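# Thread a bead onto the cord with two arms

## Task

Get one bead, any of them, onto the cord so that it sits on the cord itself and stays a good distance away from the plastic tips at either end.

## Robot and tools

Robot: two 6-joint arms with parallel grippers, left_arm and right_arm. Bases in the scene frame: left_arm at (-0.006, +0.377, 0) m, right_arm at (+0.042, -0.321, 0) m, both turned only slightly about z.

Scene frame: origin on the table surface, halfway between the nominal arm bases. +x points away from the robot over the table, +z is up, and left_arm is on the +y side. Image left and right do not match arm names. Printed gripper positions (end_effector_position in m, end_effector_quat_wxyz) use this frame and are less exact at long reach. The reported point sits between the finger pads, roughly 1 cm short of the fingertips. The fingers extend along the gripper's +z axis and separate along its y axis.

The row: every commanded row has 14 numbers, left_arm's 7 first, then right_arm's 7, even when only one arm moves. Each arm's 7 are, in order: shoulder, elbow, waist, wrist pitch, wrist yaw, wrist roll, opening. The six joint numbers are absolute target angles in radians, in the same order as the Joint positions line, not offsets. Stated ranges: shoulder 0.000 to 3.142, elbow 0.000 to 3.142, waist -2.618 to 3.054, wrist pitch -1.571 to 1.571, wrist yaw -1.571 to 1.571, wrist roll -2.094 to 2.094; true ends can differ by up to 0.059. Targets past an end by more than 0.059 (and beyond the current angle) get the call rejected; smaller overshoots are clipped, possibly reported as "joint sent to its limit". Opening is absolute on a -1 (closed) to +1 (fully open, 0.094 m pad gap) scale. A 0 is a real command, so to keep a gripper unchanged resend its current value from Tool commands; to hold a joint still, resend its Joint targets value.

Tools:
- execute_actions(actions, cameras): actions is a list of actions; each action is a table of up to 15 rows, one row per 1/30 s step; a shorter table repeats its final row to fill 15 steps (0.5 s). An empty list just reports state and images.
- move(target, speed, blend, opening_speed, blocking, cameras): target is one 14-number row or a list of up to 15 rows that differ only in joint angles, all absolute. Joints interpolate together, so the hand traces a curve, with no obstacle avoidance. speed is the peak rad/s of the joint with the longest travel, 0.01 to 2, default 0.5; one value or one per target. blend (rad) rounds corners at intermediate targets; 0 stops at each. opening_speed (scale units per second, at least 0.2) ramps the fingers; otherwise they jump at the start. blocking=false returns after about 0.5 s while the motion continues; execute_actions is refused until the move ends (use wait or stop); a new move replaces the running one. Whole move is capped near 10 s.
- wait(seconds 0 to 10): lets time pass holding the last command.
- stop(): brakes a running move; needs room to slow.
- zoom_image(camera, region [x0,y0,x1,y1] pixels, at most 504x504): closer look at the latest image of cam_head_left, cam_head_right, cam_high, cam_low, cam_left_wrist or cam_right_wrist (all 896x504).
- read_manual(section): licence texts only.
- finished_scene(scene): the first call only asks for a check; a second call in a later reply ends the scene for good.

Motion limits: per control step each joint target is kept within a lead of its measured angle (waist 0.202, shoulder 0.258, elbow 0.238, wrist pitch 0.573, wrist yaw and roll 0.522 rad), and targets that would shift the gripper over 100 mm are scaled back, so large moves take several actions. Tiny joint changes may not start. Joints lag their paths; the hand moves faster the farther it is from the turning joint.

Result lines: Joint positions and Joint velocities give each arm's six joints plus pad gap (m). Joint targets shows what joints are being driven toward now. Tool commands shows current gripper commands. grip_measured is the finger opening on the command scale (reads slightly wide when empty, narrower than a squeezed part). grip_effort_nm is motor effort, negative closing, not a pad force. Joint torques include arm weight, have offsets and noise, and the first three wrap at ±28 N m. The move: line reports done, off_target (resting over 0.035 rad from target, with the worst joint), moving, held or fault; limits=held means steps were withheld. "joint command not followed" means the clearance check altered targets; it does not keep the two grippers apart.

Gripping: commanding just under the first-contact reading grips lightly; about 0.11 below it presses at full force (about 50 to 62 N per pad). Release by commanding well above grip_measured.

Caution: nothing may fall or be left off the table. Avoid dropping things, releasing moving items, fast impacts, heavy presses, and above all collisions or squeezing between the two arms, which can fail the scene. Long stretched poses, carrying loads or pushing against unreachable targets heat motors: MOTOR HOT appears at 75 °C, and at 90 °C the arm folds and idles for the rest of the scene. Objects can get small random nudges. Cameras come with calibration (K, T_world_to_cam); fixed cameras may be off by a couple of degrees and millimetres, wrist views can lag during motion. Time spent moving counts, so be efficient and smooth.

Each tool is called by a JSON object that holds its "api" and its "payload", one argument or row to a line.

## Session

{"api": "execute_actions", "payload": {
  "actions": []
}}

Scene clock: 0.00 s.
left_arm: end_effector_position=(+0.2088, +0.2717, +0.1345) grip_measured=+1.000 grip_effort_nm=n/a end_effector_quat_wxyz=(-0.026, +0.448, +0.892, +0.045) | right_arm: end_effector_position=(+0.5449, -0.3345, +0.3893) grip_measured=+1.000 grip_effort_nm=n/a end_effector_quat_wxyz=(+0.596, +0.088, +0.791, -0.108)
Joint names: [shoulder, elbow, waist, wrist pitch, wrist yaw, wrist roll]
Joint positions: left_arm=[1.5 1.259 -0.582 -1.387 -0.087 0.403 0.094] | right_arm=[1.618 1.679 0.076 -0.353 0.378 0.041 0.094]
Joint velocities: left_arm=[-0.012 -0.002 0.017 0.037 0.007 -0.007 0] | right_arm=[-0.022 -0.007 -0.002 -0.066 0.051 0.022 0]
Joint torques (N m): no reading
Heat: left arm: 30 °C; right arm: 27 °C.
Joint targets: left_arm=[1.489 1.270 -0.582 -1.384 -0.084 0.403] | right_arm=[1.605 1.692 0.076 -0.346 0.381 0.041]
Tool commands: left_gripper/opening=+1.0 right_gripper/opening=+1.0

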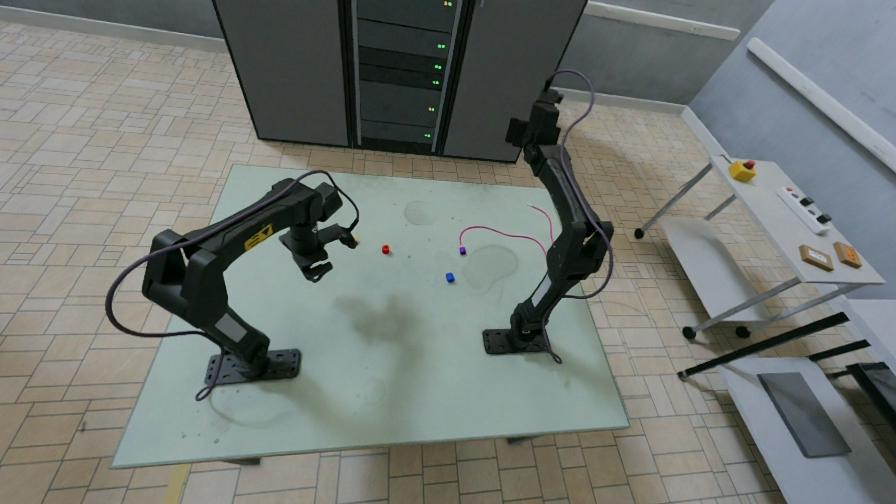

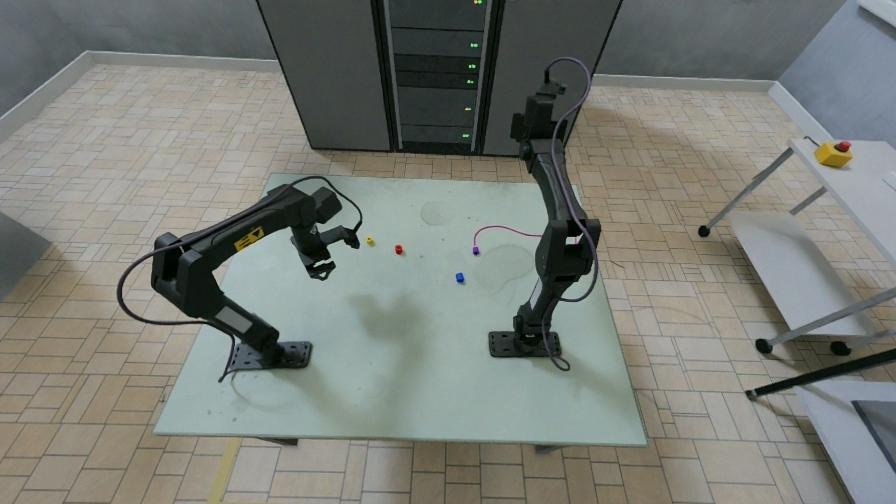

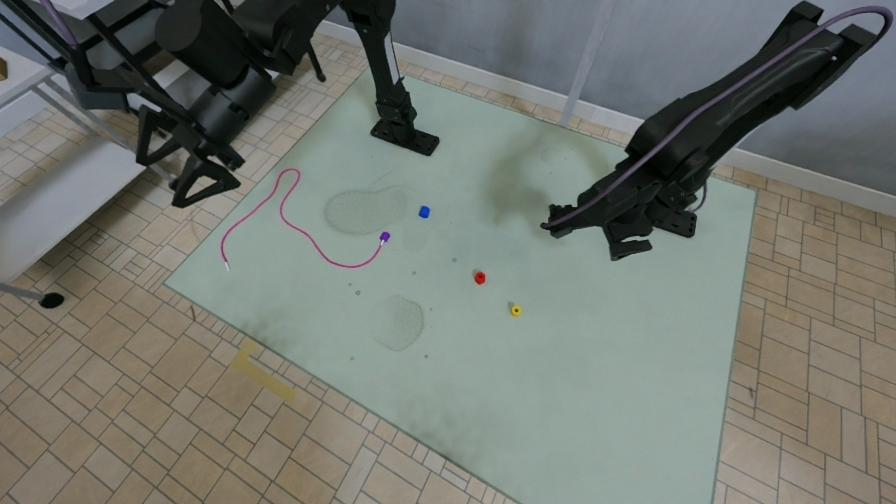

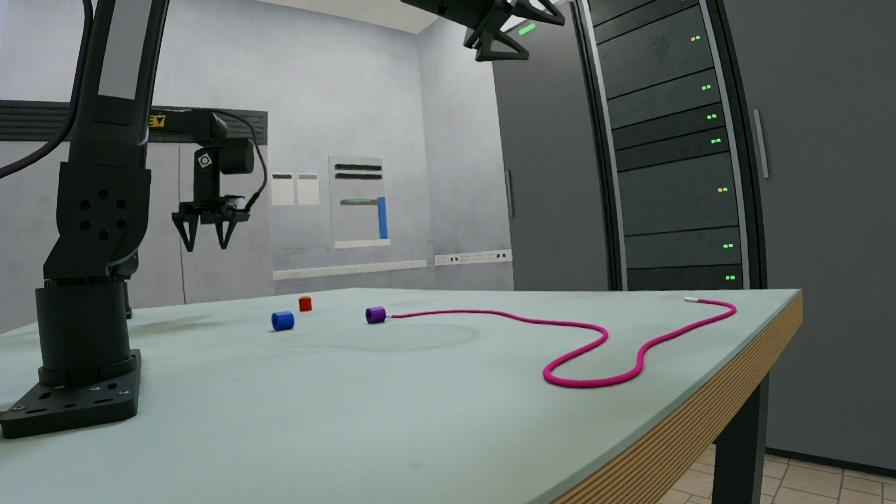

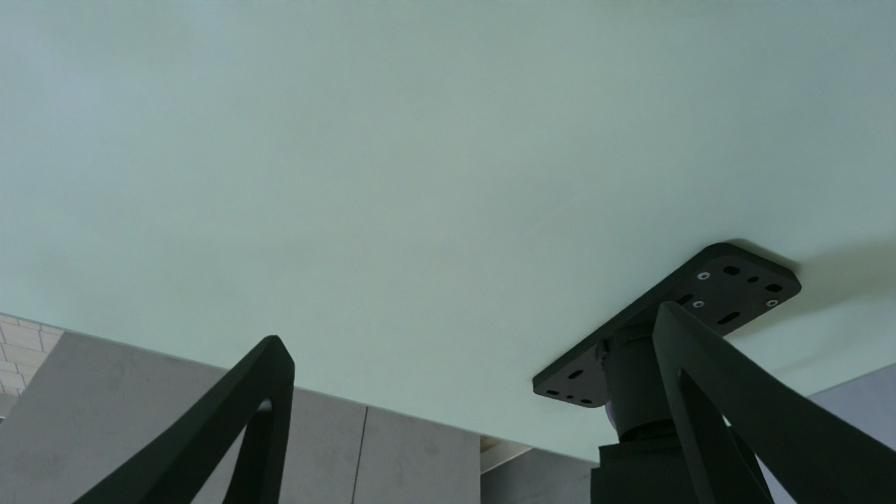

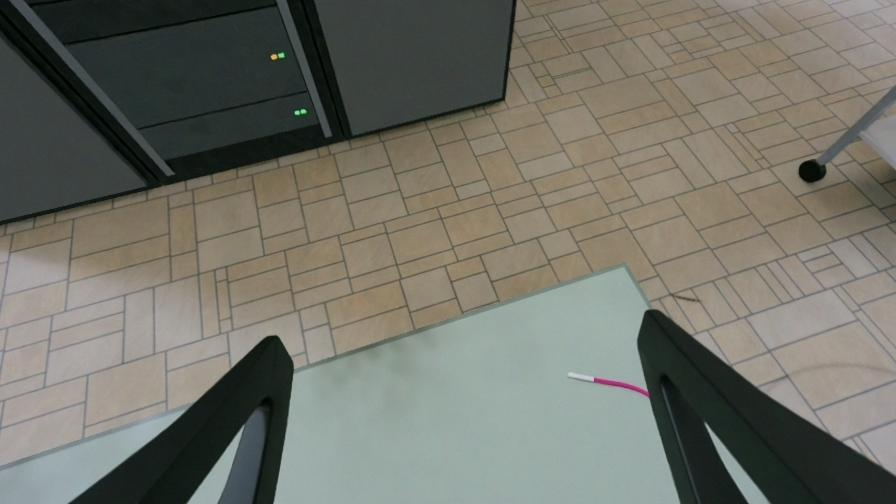

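{"api": "zoom_image", "payload": {
  "camera": "cam_high",
  "region": [360, 180, 540, 330]
}}

{"api": "zoom_image", "payload": {
  "camera": "cam_low",
  "region": [260, 280, 420, 350]
}}

{"api": "zoom_image", "payload": {
  "camera": "cam_head_left",
  "region": [340, 190, 580, 300]
}}

{"api": "zoom_image", "payload": {
  "camera": "cam_high",
  "region": [200, 150, 410, 290]
}}

Scaled by 2.800 from the camera's 896x504 image, which has a finer 1280x720 frame.

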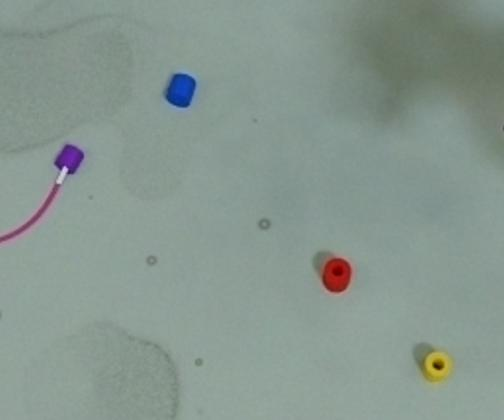

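Scaled by 3.150 from the camera's 896x504 image, which has a finer 1280x720 frame.

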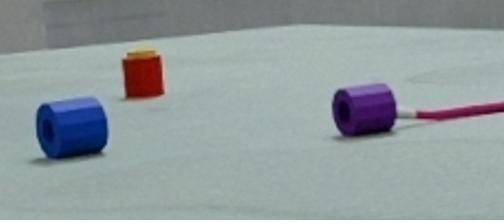

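Scaled by 2.100 from the camera's 896x504 image, which has a finer 1280x720 frame.

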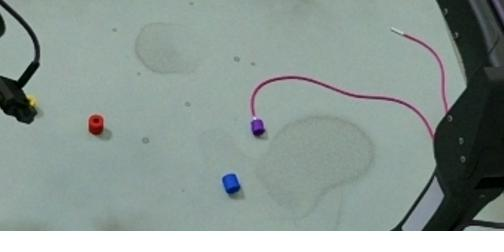

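Scaled by 2.400 from the camera's 896x504 image, which has a finer 1280x720 frame.

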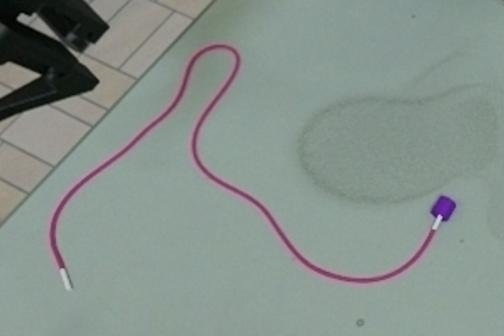

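{"api": "move", "payload": {
  "target": [1.489,1.27,-0.582,-1.384,-0.084,0.403,1,1.873,1.938,0.349,-1.515,0,0.377,1],
  "speed": 0.8
}}

{"api": "zoom_image", "payload": {
  "camera": "cam_right_wrist",
  "region": [200, 0, 700, 504]
}}

Scene clock: 137.17 s.
left_arm: end_effector_position=(+0.2088, +0.2717, +0.1345) grip_measured=+1.000 grip_effort_nm=0.007 end_effector_quat_wxyz=(-0.026, +0.448, +0.892, +0.045) | right_arm: end_effector_position=(+0.3807, -0.1886, +0.1944) grip_measured=+1.000 grip_effort_nm=-0.022 end_effector_quat_wxyz=(+0.052, -0.001, +0.999, +0.017)
Joint names: [shoulder, elbow, waist, wrist pitch, wrist yaw, wrist roll]
Joint positions: left_arm=[1.5 1.259 -0.582 -1.387 -0.087 0.403 0.094] | right_arm=[1.858 1.898 0.346 -1.501 0.005 0.372 0.094]
Joint velocities: left_arm=[0.017 -0.012 -0.032 0.022 0.037 -0.037 0] | right_arm=[-0.017 -0.012 0.002 -0.022 -0.007 0.051 0]
Joint torques (N m): left_arm=[-5.82 6 -0.03 0.29 -0.03 -0.01] | right_arm=[-7.64 9.14 0.25 0.11 -0.07 0.05]
Heat: left arm: 27 °C; right arm: 35 °C.
Joint targets: left_arm=[1.489 1.270 -0.582 -1.384 -0.084 0.403] | right_arm=[1.873 1.938 0.349 -1.515 0.000 0.377]
move: off_target (right_arm); right_arm: the elbow is farthest, 0.040 rad from its target
camera_calibration:
cam_right_wrist: T_world_to_cam=[[-0.0973057, -0.99424, -0.044934, -0.139784], [-0.799002, 0.0511196, 0.599152, 0.222495], [-0.593403, 0.0942032, -0.799374, 0.514914], [0, 0, 0, 1]] pos_world=[0.469724, -0.198859, 0.27202]

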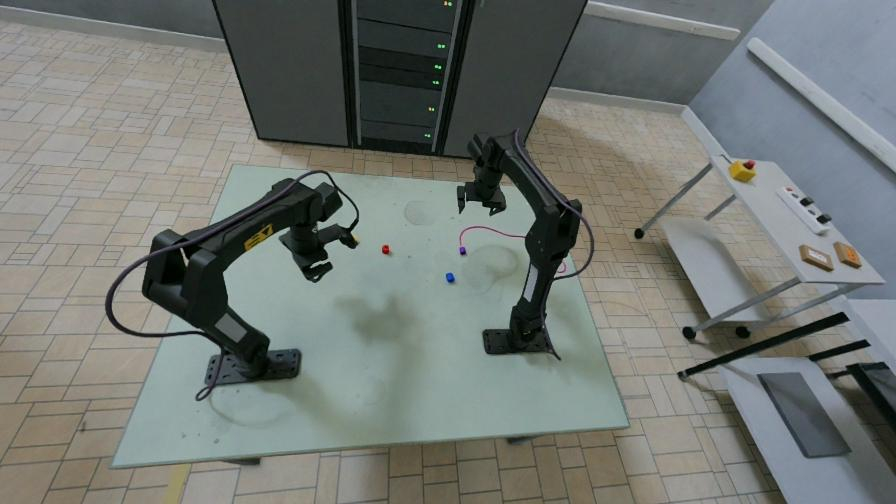

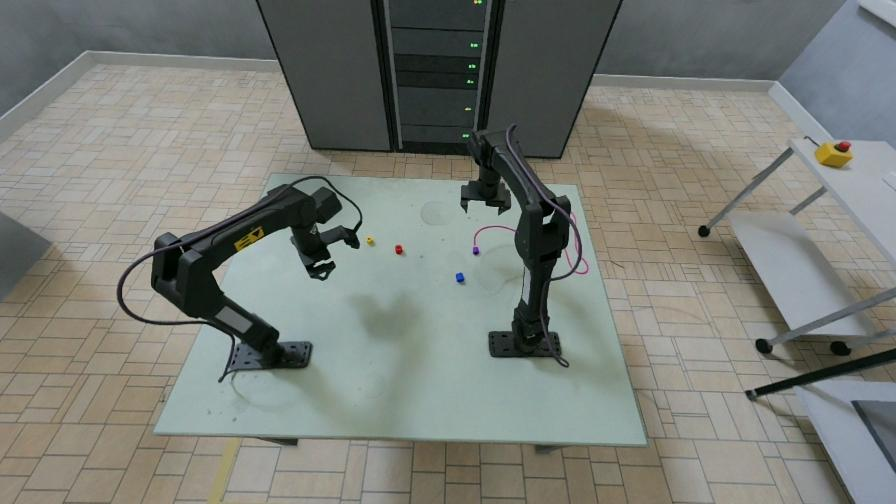

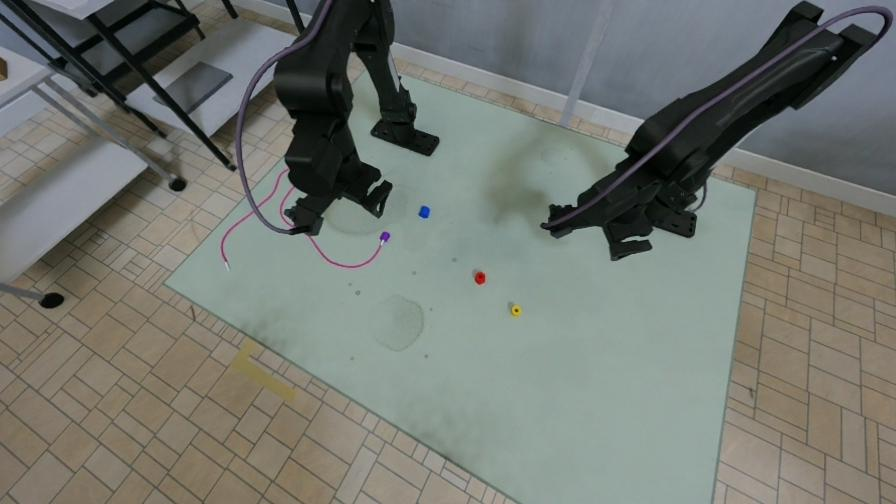

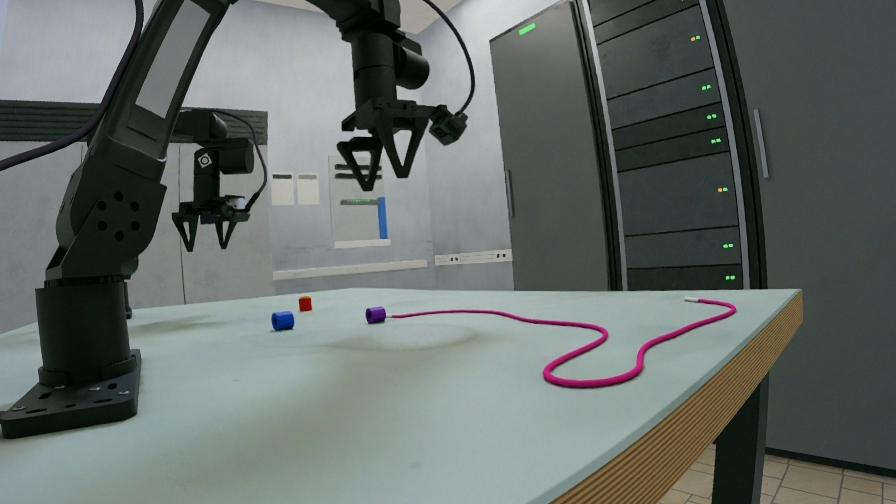

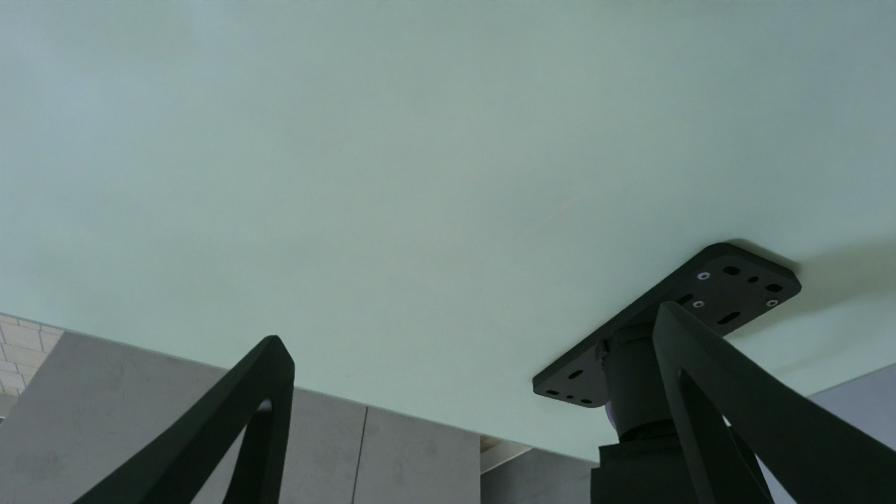

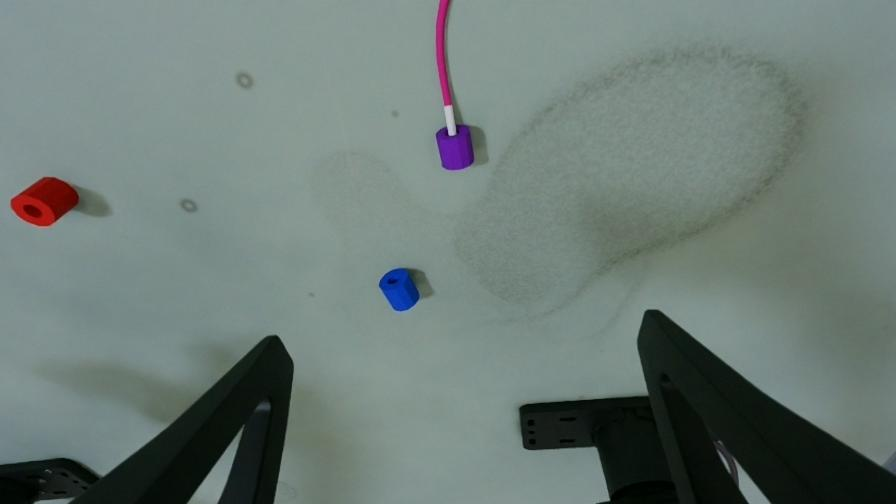

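Scaled by 1.000.

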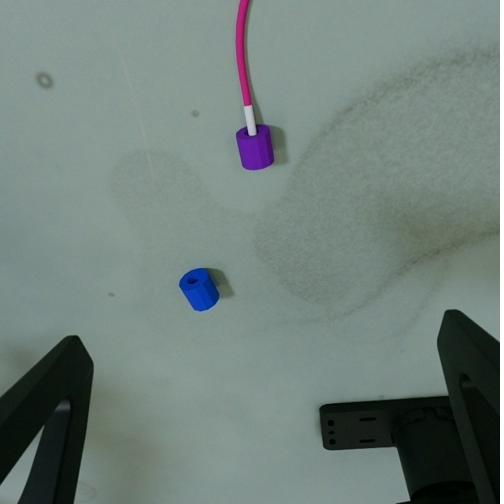

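{"api": "zoom_image", "payload": {
  "camera": "cam_right_wrist",
  "region": [410, 80, 500, 180]
}}

{"api": "zoom_image", "payload": {
  "camera": "cam_low",
  "region": [350, 295, 430, 335]
}}

{"api": "zoom_image", "payload": {
  "camera": "cam_right_wrist",
  "region": [360, 250, 450, 330]
}}

Scaled by 5.040 from the camera's 896x504 image, which has a finer 1280x720 frame.

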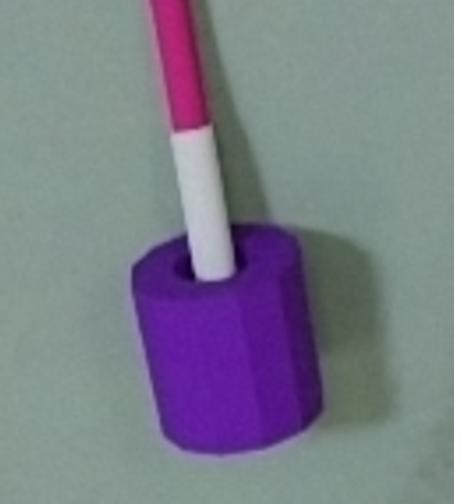

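Scaled by 6.300 from the camera's 896x504 image, which has a finer 1280x720 frame.

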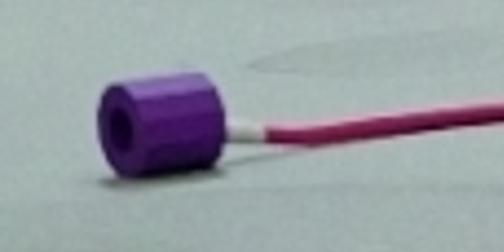

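Scaled by 5.600 from the camera's 896x504 image, which has a finer 1280x720 frame.

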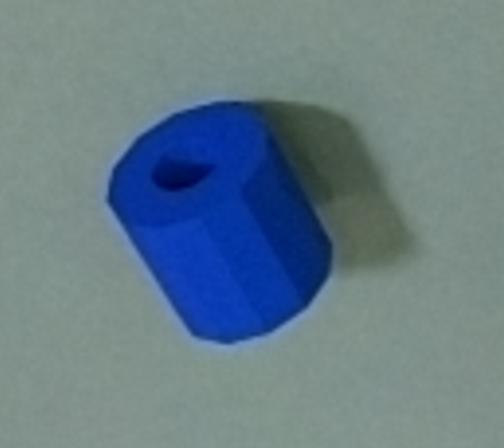

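{"api": "move", "payload": {
  "target": [1.489,1.27,-0.582,-1.384,-0.084,0.403,1,2.016,1.582,0.367,-1.137,0,0.39,0],
  "speed": 0.6,
  "cameras": ["cam_right_wrist","cam_high","cam_low"]
}}

Scene clock: 200.80 s.
left_arm: end_effector_position=(+0.2088, +0.2717, +0.1345) grip_measured=+1.000 grip_effort_nm=0.002 end_effector_quat_wxyz=(-0.026, +0.448, +0.892, +0.045) | right_arm: end_effector_position=(+0.3929, -0.1780, +0.0655) grip_measured=+0.003 grip_effort_nm=-0.183 end_effector_quat_wxyz=(-0.001, -0.001, +1.000, -0.002)
Joint names: [shoulder, elbow, waist, wrist pitch, wrist yaw, wrist roll]
Joint positions: left_arm=[1.5 1.259 -0.582 -1.387 -0.087 0.403 0.094] | right_arm=[2.009 1.595 0.36 -1.16 0.004 0.385 0.047]
Joint velocities: left_arm=[-0.012 -0.012 -0.002 -0.095 -0.051 -0.051 0] | right_arm=[-0.002 0.002 -0.017 0.022 0.022 -0.051 0]
Joint torques (N m): left_arm=[-5.82 6 -0.02 0.29 -0.03 0] | right_arm=[-9.47 5 0.68 0.2 -0.06 0.07]
Heat: left arm: 27 °C; right arm: 30 °C.
Joint targets: left_arm=[1.489 1.270 -0.582 -1.384 -0.084 0.403] | right_arm=[2.016 1.582 0.367 -1.137 0.000 0.390]
move: done
camera_calibration:
cam_right_wrist: T_world_to_cam=[[-0.0981996, -0.995154, 0.0050641, -0.136929], [-0.732167, 0.0756932, 0.676906, 0.281931], [-0.674009, 0.0627641, -0.736052, 0.440106], [0, 0, 0, 1]] pos_world=[0.489609, -0.185228, 0.133793]
Images, in order (width x height): cam_high 896x504, cam_low 896x504, cam_right_wrist 896x504.

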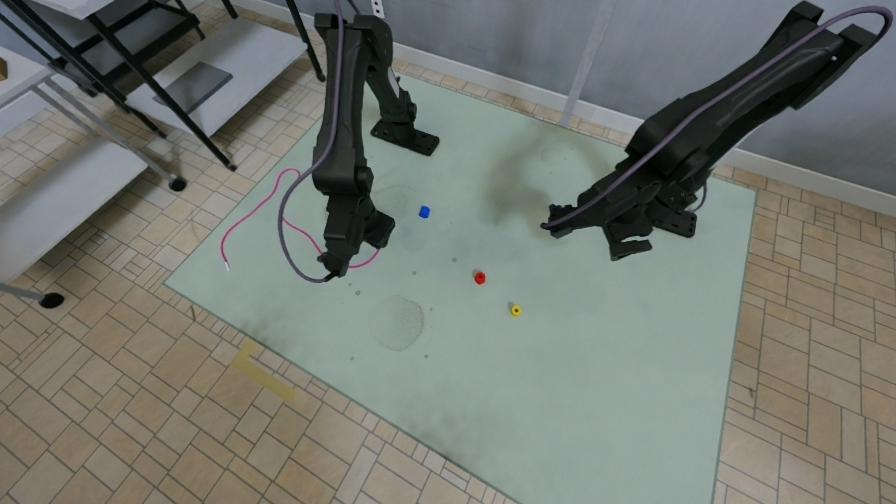

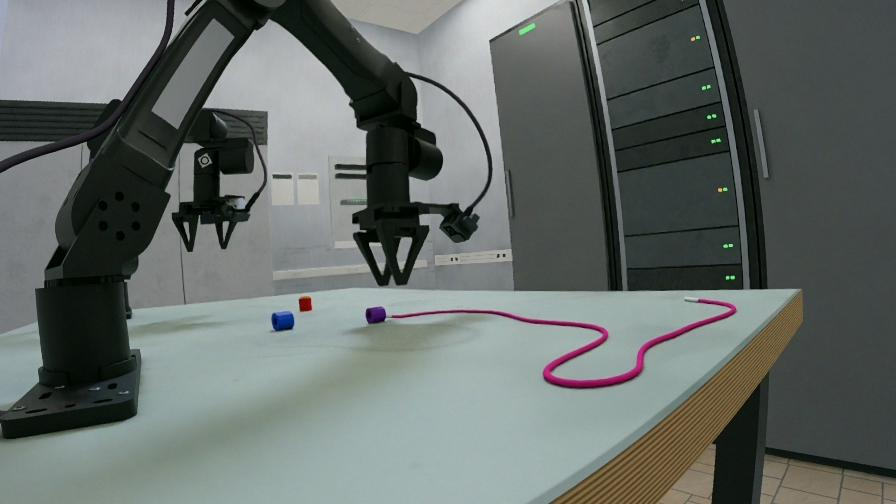

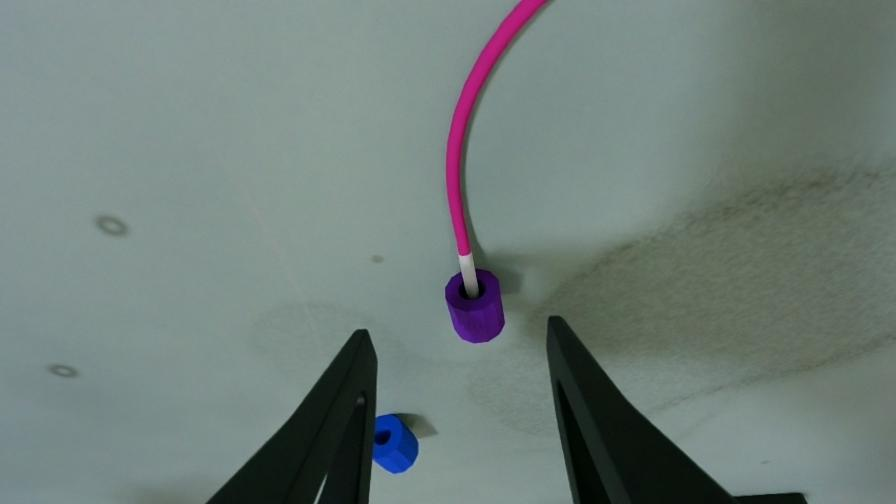

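{"api": "zoom_image", "payload": {
  "camera": "cam_low",
  "region": [340, 240, 460, 330]
}}

Scaled by 4.200 from the camera's 896x504 image, which has a finer 1280x720 frame.

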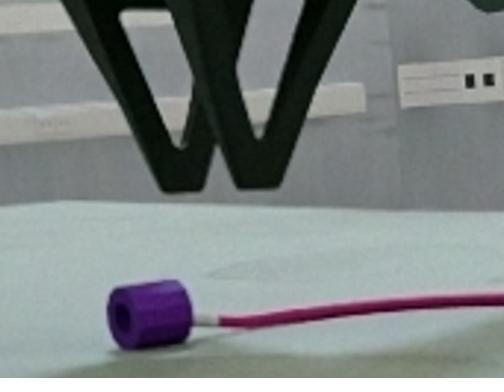

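{"api": "move", "payload": {
  "target": [1.489,1.27,-0.582,-1.384,-0.084,0.403,1,2.091,1.531,0.358,-1.011,0,0.39,0],
  "speed": 0.4,
  "cameras": ["cam_right_wrist","cam_high","cam_low"]
}}

{"api": "zoom_image", "payload": {
  "camera": "cam_low",
  "region": [340, 260, 460, 350]
}}

Scene clock: 231.40 s.
left_arm: end_effector_position=(+0.2088, +0.2717, +0.1345) grip_measured=+1.000 grip_effort_nm=0.007 end_effector_quat_wxyz=(-0.026, +0.448, +0.892, +0.045) | right_arm: end_effector_position=(+0.4031, -0.1738, +0.0276) grip_measured=+0.003 grip_effort_nm=-0.183 end_effector_quat_wxyz=(+0.002, -0.001, +1.000, -0.001)
Joint names: [shoulder, elbow, waist, wrist pitch, wrist yaw, wrist roll]
Joint positions: left_arm=[1.5 1.259 -0.582 -1.387 -0.087 0.403 0.094] | right_arm=[2.08 1.545 0.36 -1.034 0.004 0.385 0.047]
Joint velocities: left_arm=[-0.012 -0.012 -0.012 0.051 -0.037 0.007 0] | right_arm=[-0.002 0.007 0.007 -0.066 0.037 -0.037 -0.001]
Joint torques (N m): left_arm=[-5.82 6.01 -0.03 0.29 -0.03 -0.01] | right_arm=[-9.57 4.72 -0.1 0.23 -0.05 0.08]
Heat: left arm: 27 °C; right arm: 30 °C.
Joint targets: left_arm=[1.489 1.270 -0.582 -1.384 -0.084 0.403] | right_arm=[2.091 1.531 0.358 -1.011 0.000 0.390]
move: done
camera_calibration:
cam_right_wrist: T_world_to_cam=[[-0.0985989, -0.995124, 0.00239265, -0.131379], [-0.735716, 0.0745148, 0.673178, 0.316079], [-0.670074, 0.0646143, -0.739476, 0.41758], [0, 0, 0, 1]] pos_world=[0.4994, -0.181273, 0.0963279]
Images, in order (width x height): cam_high 896x504, cam_low 896x504, cam_right_wrist 896x504.

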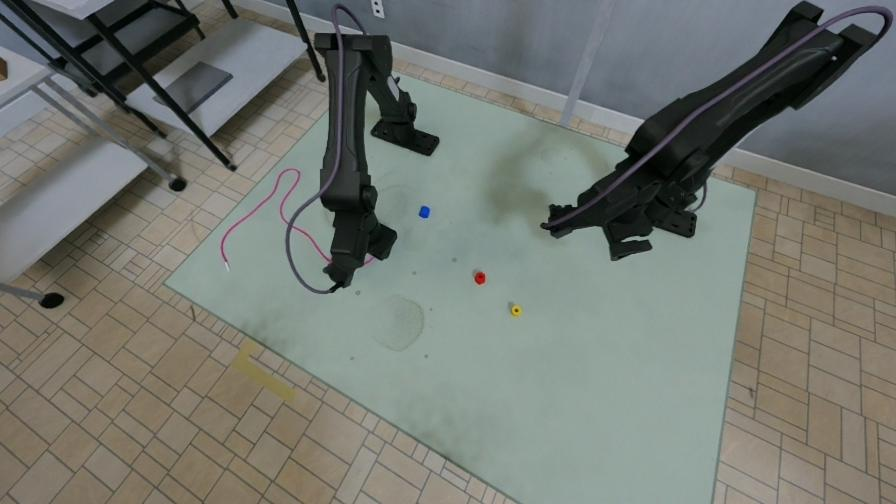

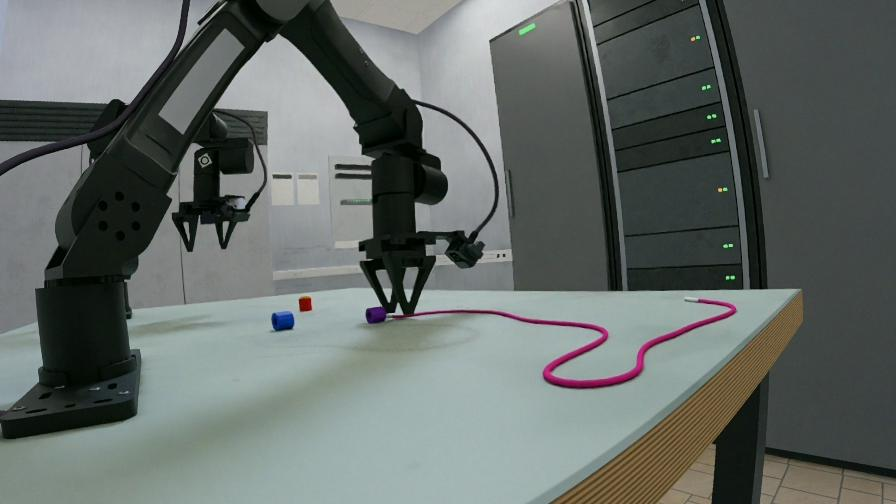

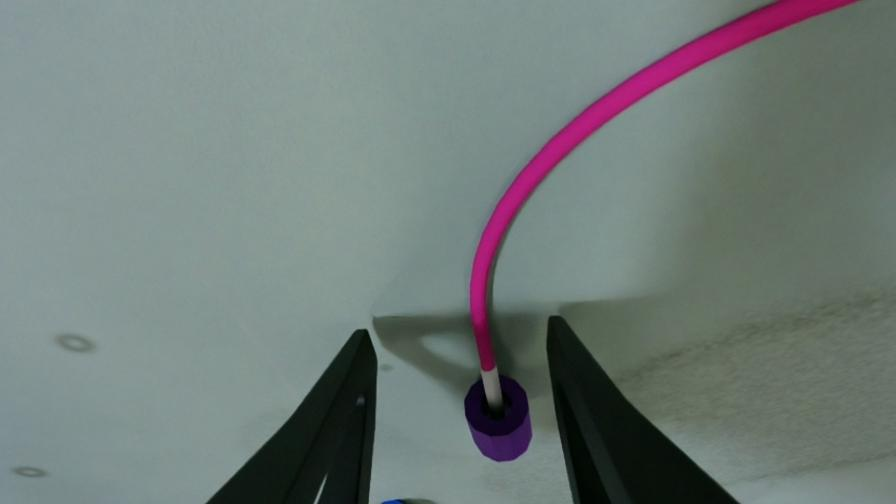

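Scaled by 4.200 from the camera's 896x504 image, which has a finer 1280x720 frame.

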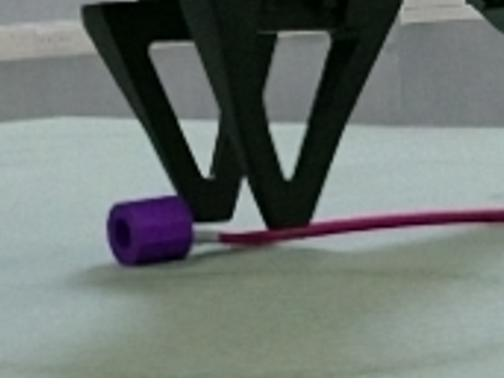

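{"api": "move", "payload": {
  "target": [1.489,1.27,-0.582,-1.384,-0.084,0.403,1,2.075,1.443,0.345,-0.939,0,0.37,0],
  "speed": 0.3,
  "cameras": ["cam_right_wrist","cam_low"]
}}

{"api": "zoom_image", "payload": {
  "camera": "cam_low",
  "region": [340, 260, 460, 350]
}}

Scene clock: 258.00 s.
left_arm: end_effector_position=(+0.2088, +0.2717, +0.1345) grip_measured=+1.000 grip_effort_nm=0.007 end_effector_quat_wxyz=(-0.026, +0.448, +0.892, +0.045) | right_arm: end_effector_position=(+0.4010, -0.1738, +0.0214) grip_measured=+0.003 grip_effort_nm=-0.168 end_effector_quat_wxyz=(+0.009, -0.002, +1.000, +0.011)
Joint names: [shoulder, elbow, waist, wrist pitch, wrist yaw, wrist roll]
Joint positions: left_arm=[1.5 1.259 -0.582 -1.387 -0.087 0.403 0.094] | right_arm=[2.059 1.487 0.354 -0.973 -0.014 0.376 0.047]
Joint velocities: left_arm=[-0.002 0.002 -0.017 -0.007 -0.066 -0.11 0] | right_arm=[0.002 -0.007 0.002 0.022 -0.051 -0.007 -0.002]
Joint torques (N m): left_arm=[-5.82 6.01 -0.03 0.29 -0.03 -0.01] | right_arm=[-8.96 2.58 -0.81 0.41 0.11 -0.07]
Heat: left arm: 27 °C; right arm: 30 °C.
Joint targets: left_arm=[1.489 1.270 -0.582 -1.384 -0.084 0.403] | right_arm=[2.075 1.443 0.345 -0.939 0.000 0.370]
move: off_target (right_arm); right_arm: the elbow is farthest, 0.044 rad from its target
camera_calibration:
cam_right_wrist: T_world_to_cam=[[-0.0955245, -0.995133, -0.0241769, -0.132207], [-0.745898, 0.0554741, 0.663746, 0.319634], [-0.659175, 0.0814375, -0.747567, 0.410354], [0, 0, 0, 1]] pos_world=[0.49628, -0.182713, 0.0914146]
Images, in order (width x height): cam_low 896x504, cam_right_wrist 896x504.

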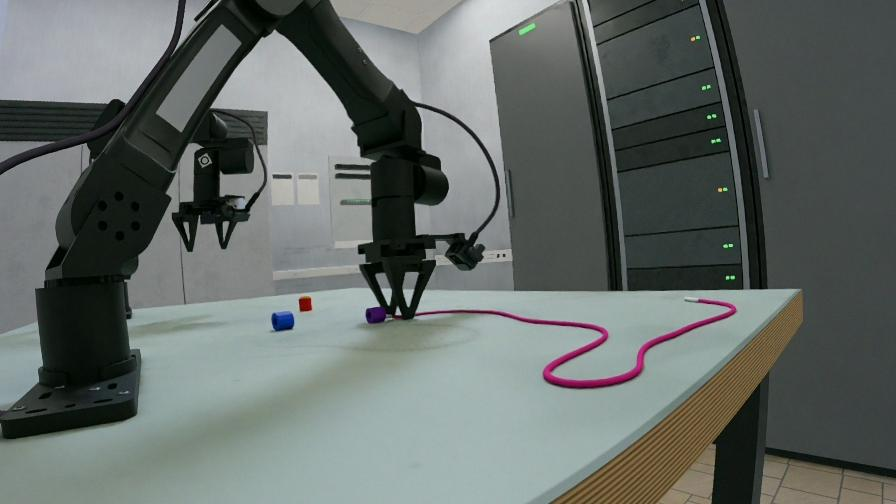

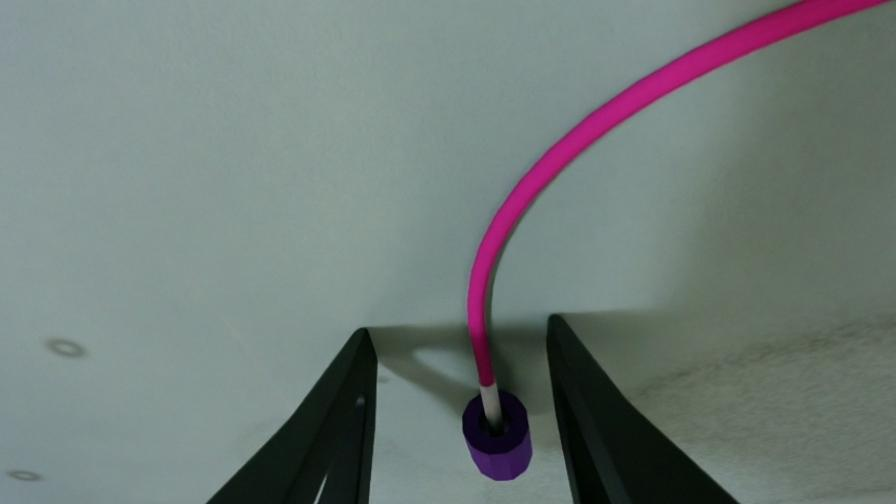

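Scaled by 4.200 from the camera's 896x504 image, which has a finer 1280x720 frame.

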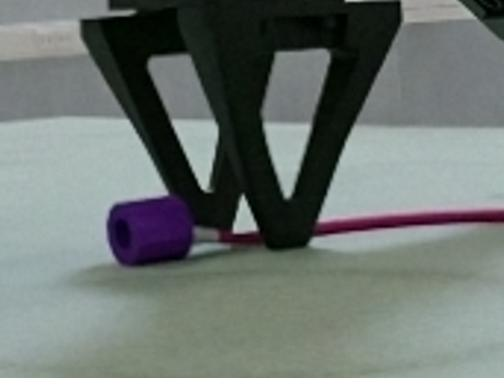

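{"api": "move", "payload": {
  "target": [1.489,1.27,-0.582,-1.384,-0.084,0.403,1,2.0426,1.44,0.352,-0.9685,0,0.37,0],
  "speed": 0.3,
  "cameras": ["cam_right_wrist","cam_low"]
}}

{"api": "zoom_image", "payload": {
  "camera": "cam_low",
  "region": [340, 260, 460, 350]
}}

Scene clock: 272.60 s.
left_arm: end_effector_position=(+0.2088, +0.2717, +0.1345) grip_measured=+1.000 grip_effort_nm=0.007 end_effector_quat_wxyz=(-0.026, +0.448, +0.892, +0.045) | right_arm: end_effector_position=(+0.4011, -0.1740, +0.0220) grip_measured=+0.003 grip_effort_nm=-0.173 end_effector_quat_wxyz=(+0.013, -0.003, +1.000, +0.012)
Joint names: [shoulder, elbow, waist, wrist pitch, wrist yaw, wrist roll]
Joint positions: left_arm=[1.5 1.259 -0.582 -1.387 -0.087 0.403 0.094] | right_arm=[2.051 1.478 0.354 -0.964 -0.012 0.376 0.047]
Joint velocities: left_arm=[0.007 -0.012 0.002 -0.051 0.007 0.037 0] | right_arm=[0.017 -0.007 -0.007 0.051 0.037 -0.007 0]
Joint torques (N m): left_arm=[-5.85 5.97 -0.05 0.29 -0.03 -0.01] | right_arm=[-10.78 2.93 -0.2 0.02 0.09 -0.06]
Heat: left arm: 27 °C; right arm: 31 °C.
Joint targets: left_arm=[1.489 1.270 -0.582 -1.384 -0.084 0.403] | right_arm=[2.042 1.440 0.352 -0.968 0.000 0.370]
move: off_target (right_arm); right_arm: the elbow is farthest, 0.038 rad from its target
camera_calibration:
cam_right_wrist: T_world_to_cam=[[-0.0949875, -0.995126, -0.0264865, -0.132558], [-0.751211, 0.054196, 0.657834, 0.321401], [-0.653192, 0.0823829, -0.752697, 0.408836], [0, 0, 0, 1]] pos_world=[0.495897, -0.183012, 0.0927901]
Images, in order (width x height): cam_low 896x504, cam_right_wrist 896x504.

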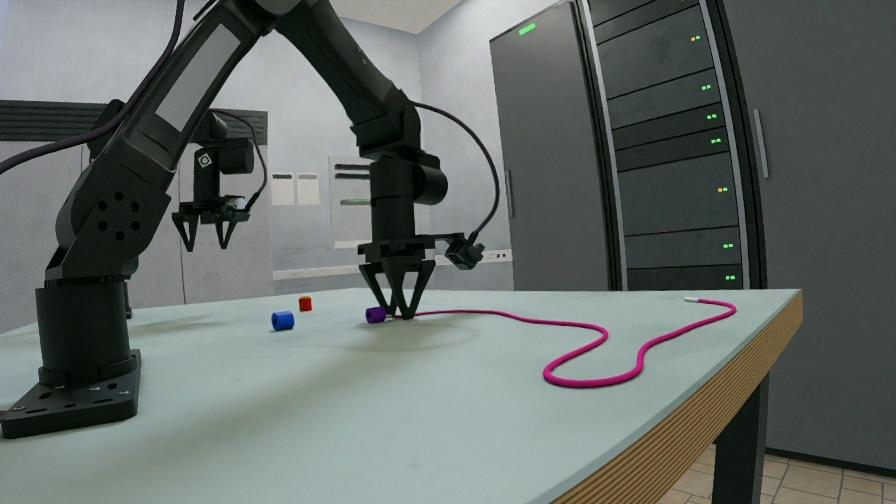

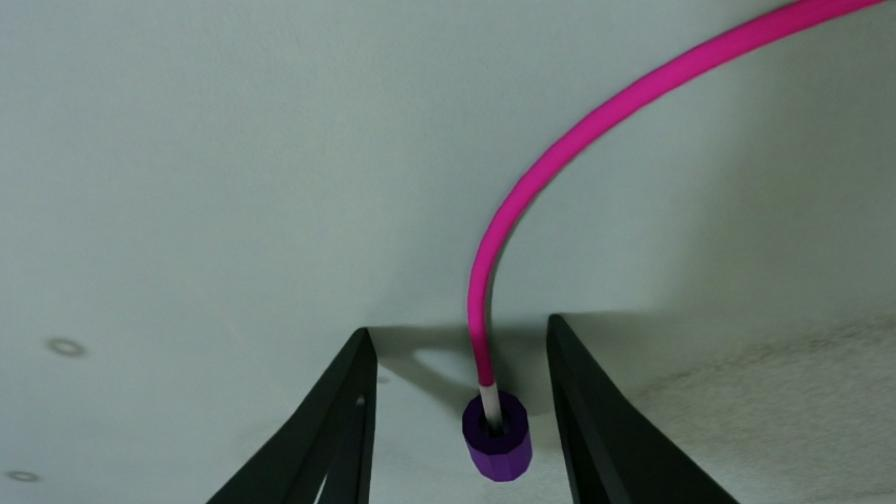

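Scaled by 4.200 from the camera's 896x504 image, which has a finer 1280x720 frame.

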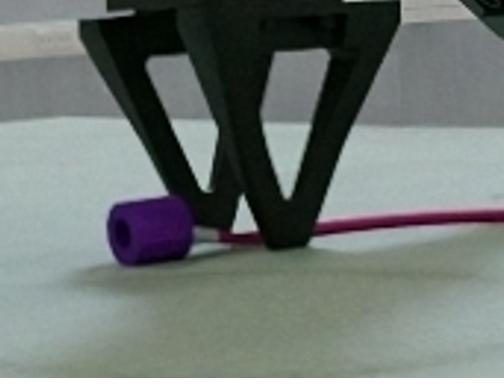

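{"api": "move", "payload": {
  "target": [1.489,1.27,-0.582,-1.384,-0.084,0.403,1,2.030,1.463,0.352,-1.004,0,0.37,0],
  "speed": 0.3,
  "cameras": ["cam_right_wrist","cam_low"]
}}

{"api": "zoom_image", "payload": {
  "camera": "cam_low",
  "region": [340, 260, 460, 350]
}}

Scene clock: 280.30 s.
left_arm: end_effector_position=(+0.2088, +0.2717, +0.1345) grip_measured=+1.000 grip_effort_nm=0.002 end_effector_quat_wxyz=(-0.026, +0.448, +0.892, +0.045) | right_arm: end_effector_position=(+0.4011, -0.1740, +0.0222) grip_measured=+0.003 grip_effort_nm=-0.173 end_effector_quat_wxyz=(+0.014, -0.003, +1.000, +0.012)
Joint names: [shoulder, elbow, waist, wrist pitch, wrist yaw, wrist roll]
Joint positions: left_arm=[1.5 1.259 -0.582 -1.387 -0.087 0.403 0.094] | right_arm=[2.05 1.478 0.354 -0.964 -0.012 0.375 0.047]
Joint velocities: left_arm=[0.012 0.007 -0.007 -0.022 -0.022 -0.022 0] | right_arm=[-0.007 -0.017 -0.007 -0.037 0.037 0.022 0]
Joint torques (N m): left_arm=[-5.82 5.98 -0.03 0.29 -0.03 -0.01] | right_arm=[-11.71 4.64 -0.17 -0.32 0.11 -0.06]
Heat: left arm: 27 °C; right arm: 33 °C.
Joint targets: left_arm=[1.489 1.270 -0.582 -1.384 -0.084 0.403] | right_arm=[2.030 1.463 0.352 -1.004 0.000 0.370]
move: off_target (right_arm); right_arm: the wrist pitch is farthest, 0.040 rad from its target
camera_calibration:
cam_right_wrist: T_world_to_cam=[[-0.0945984, -0.995159, -0.0266518, -0.132735], [-0.75147, 0.0538231, 0.657568, 0.321288], [-0.65295, 0.082233, -0.752924, 0.408828], [0, 0, 0, 1]] pos_world=[0.495826, -0.183005, 0.0930104]
Images, in order (width x height): cam_low 896x504, cam_right_wrist 896x504.

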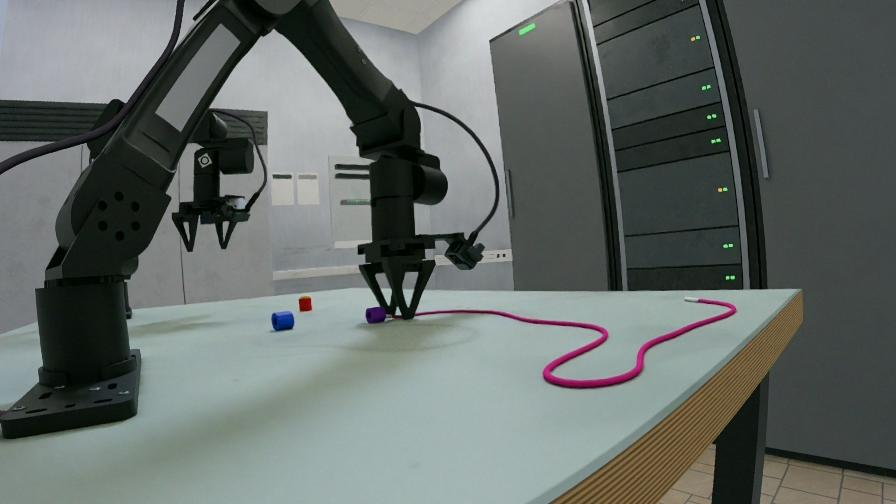

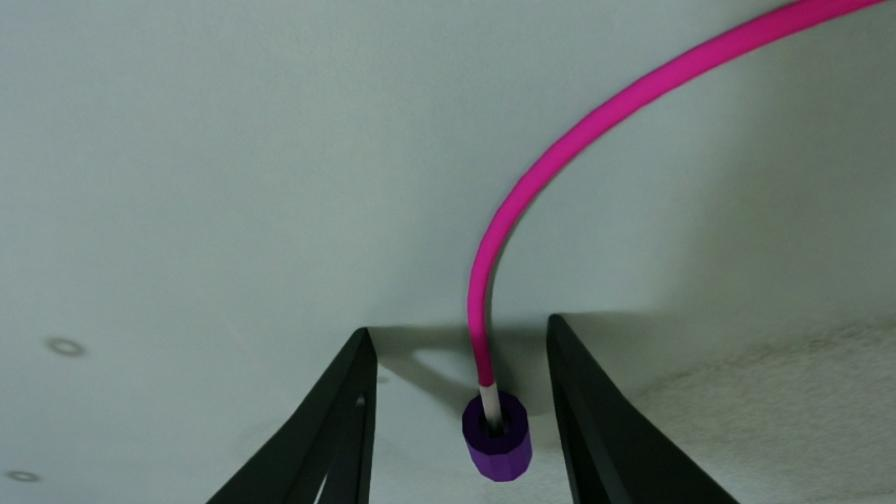

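Scaled by 4.200 from the camera's 896x504 image, which has a finer 1280x720 frame.

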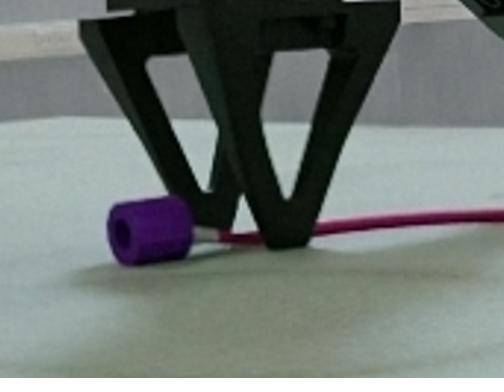

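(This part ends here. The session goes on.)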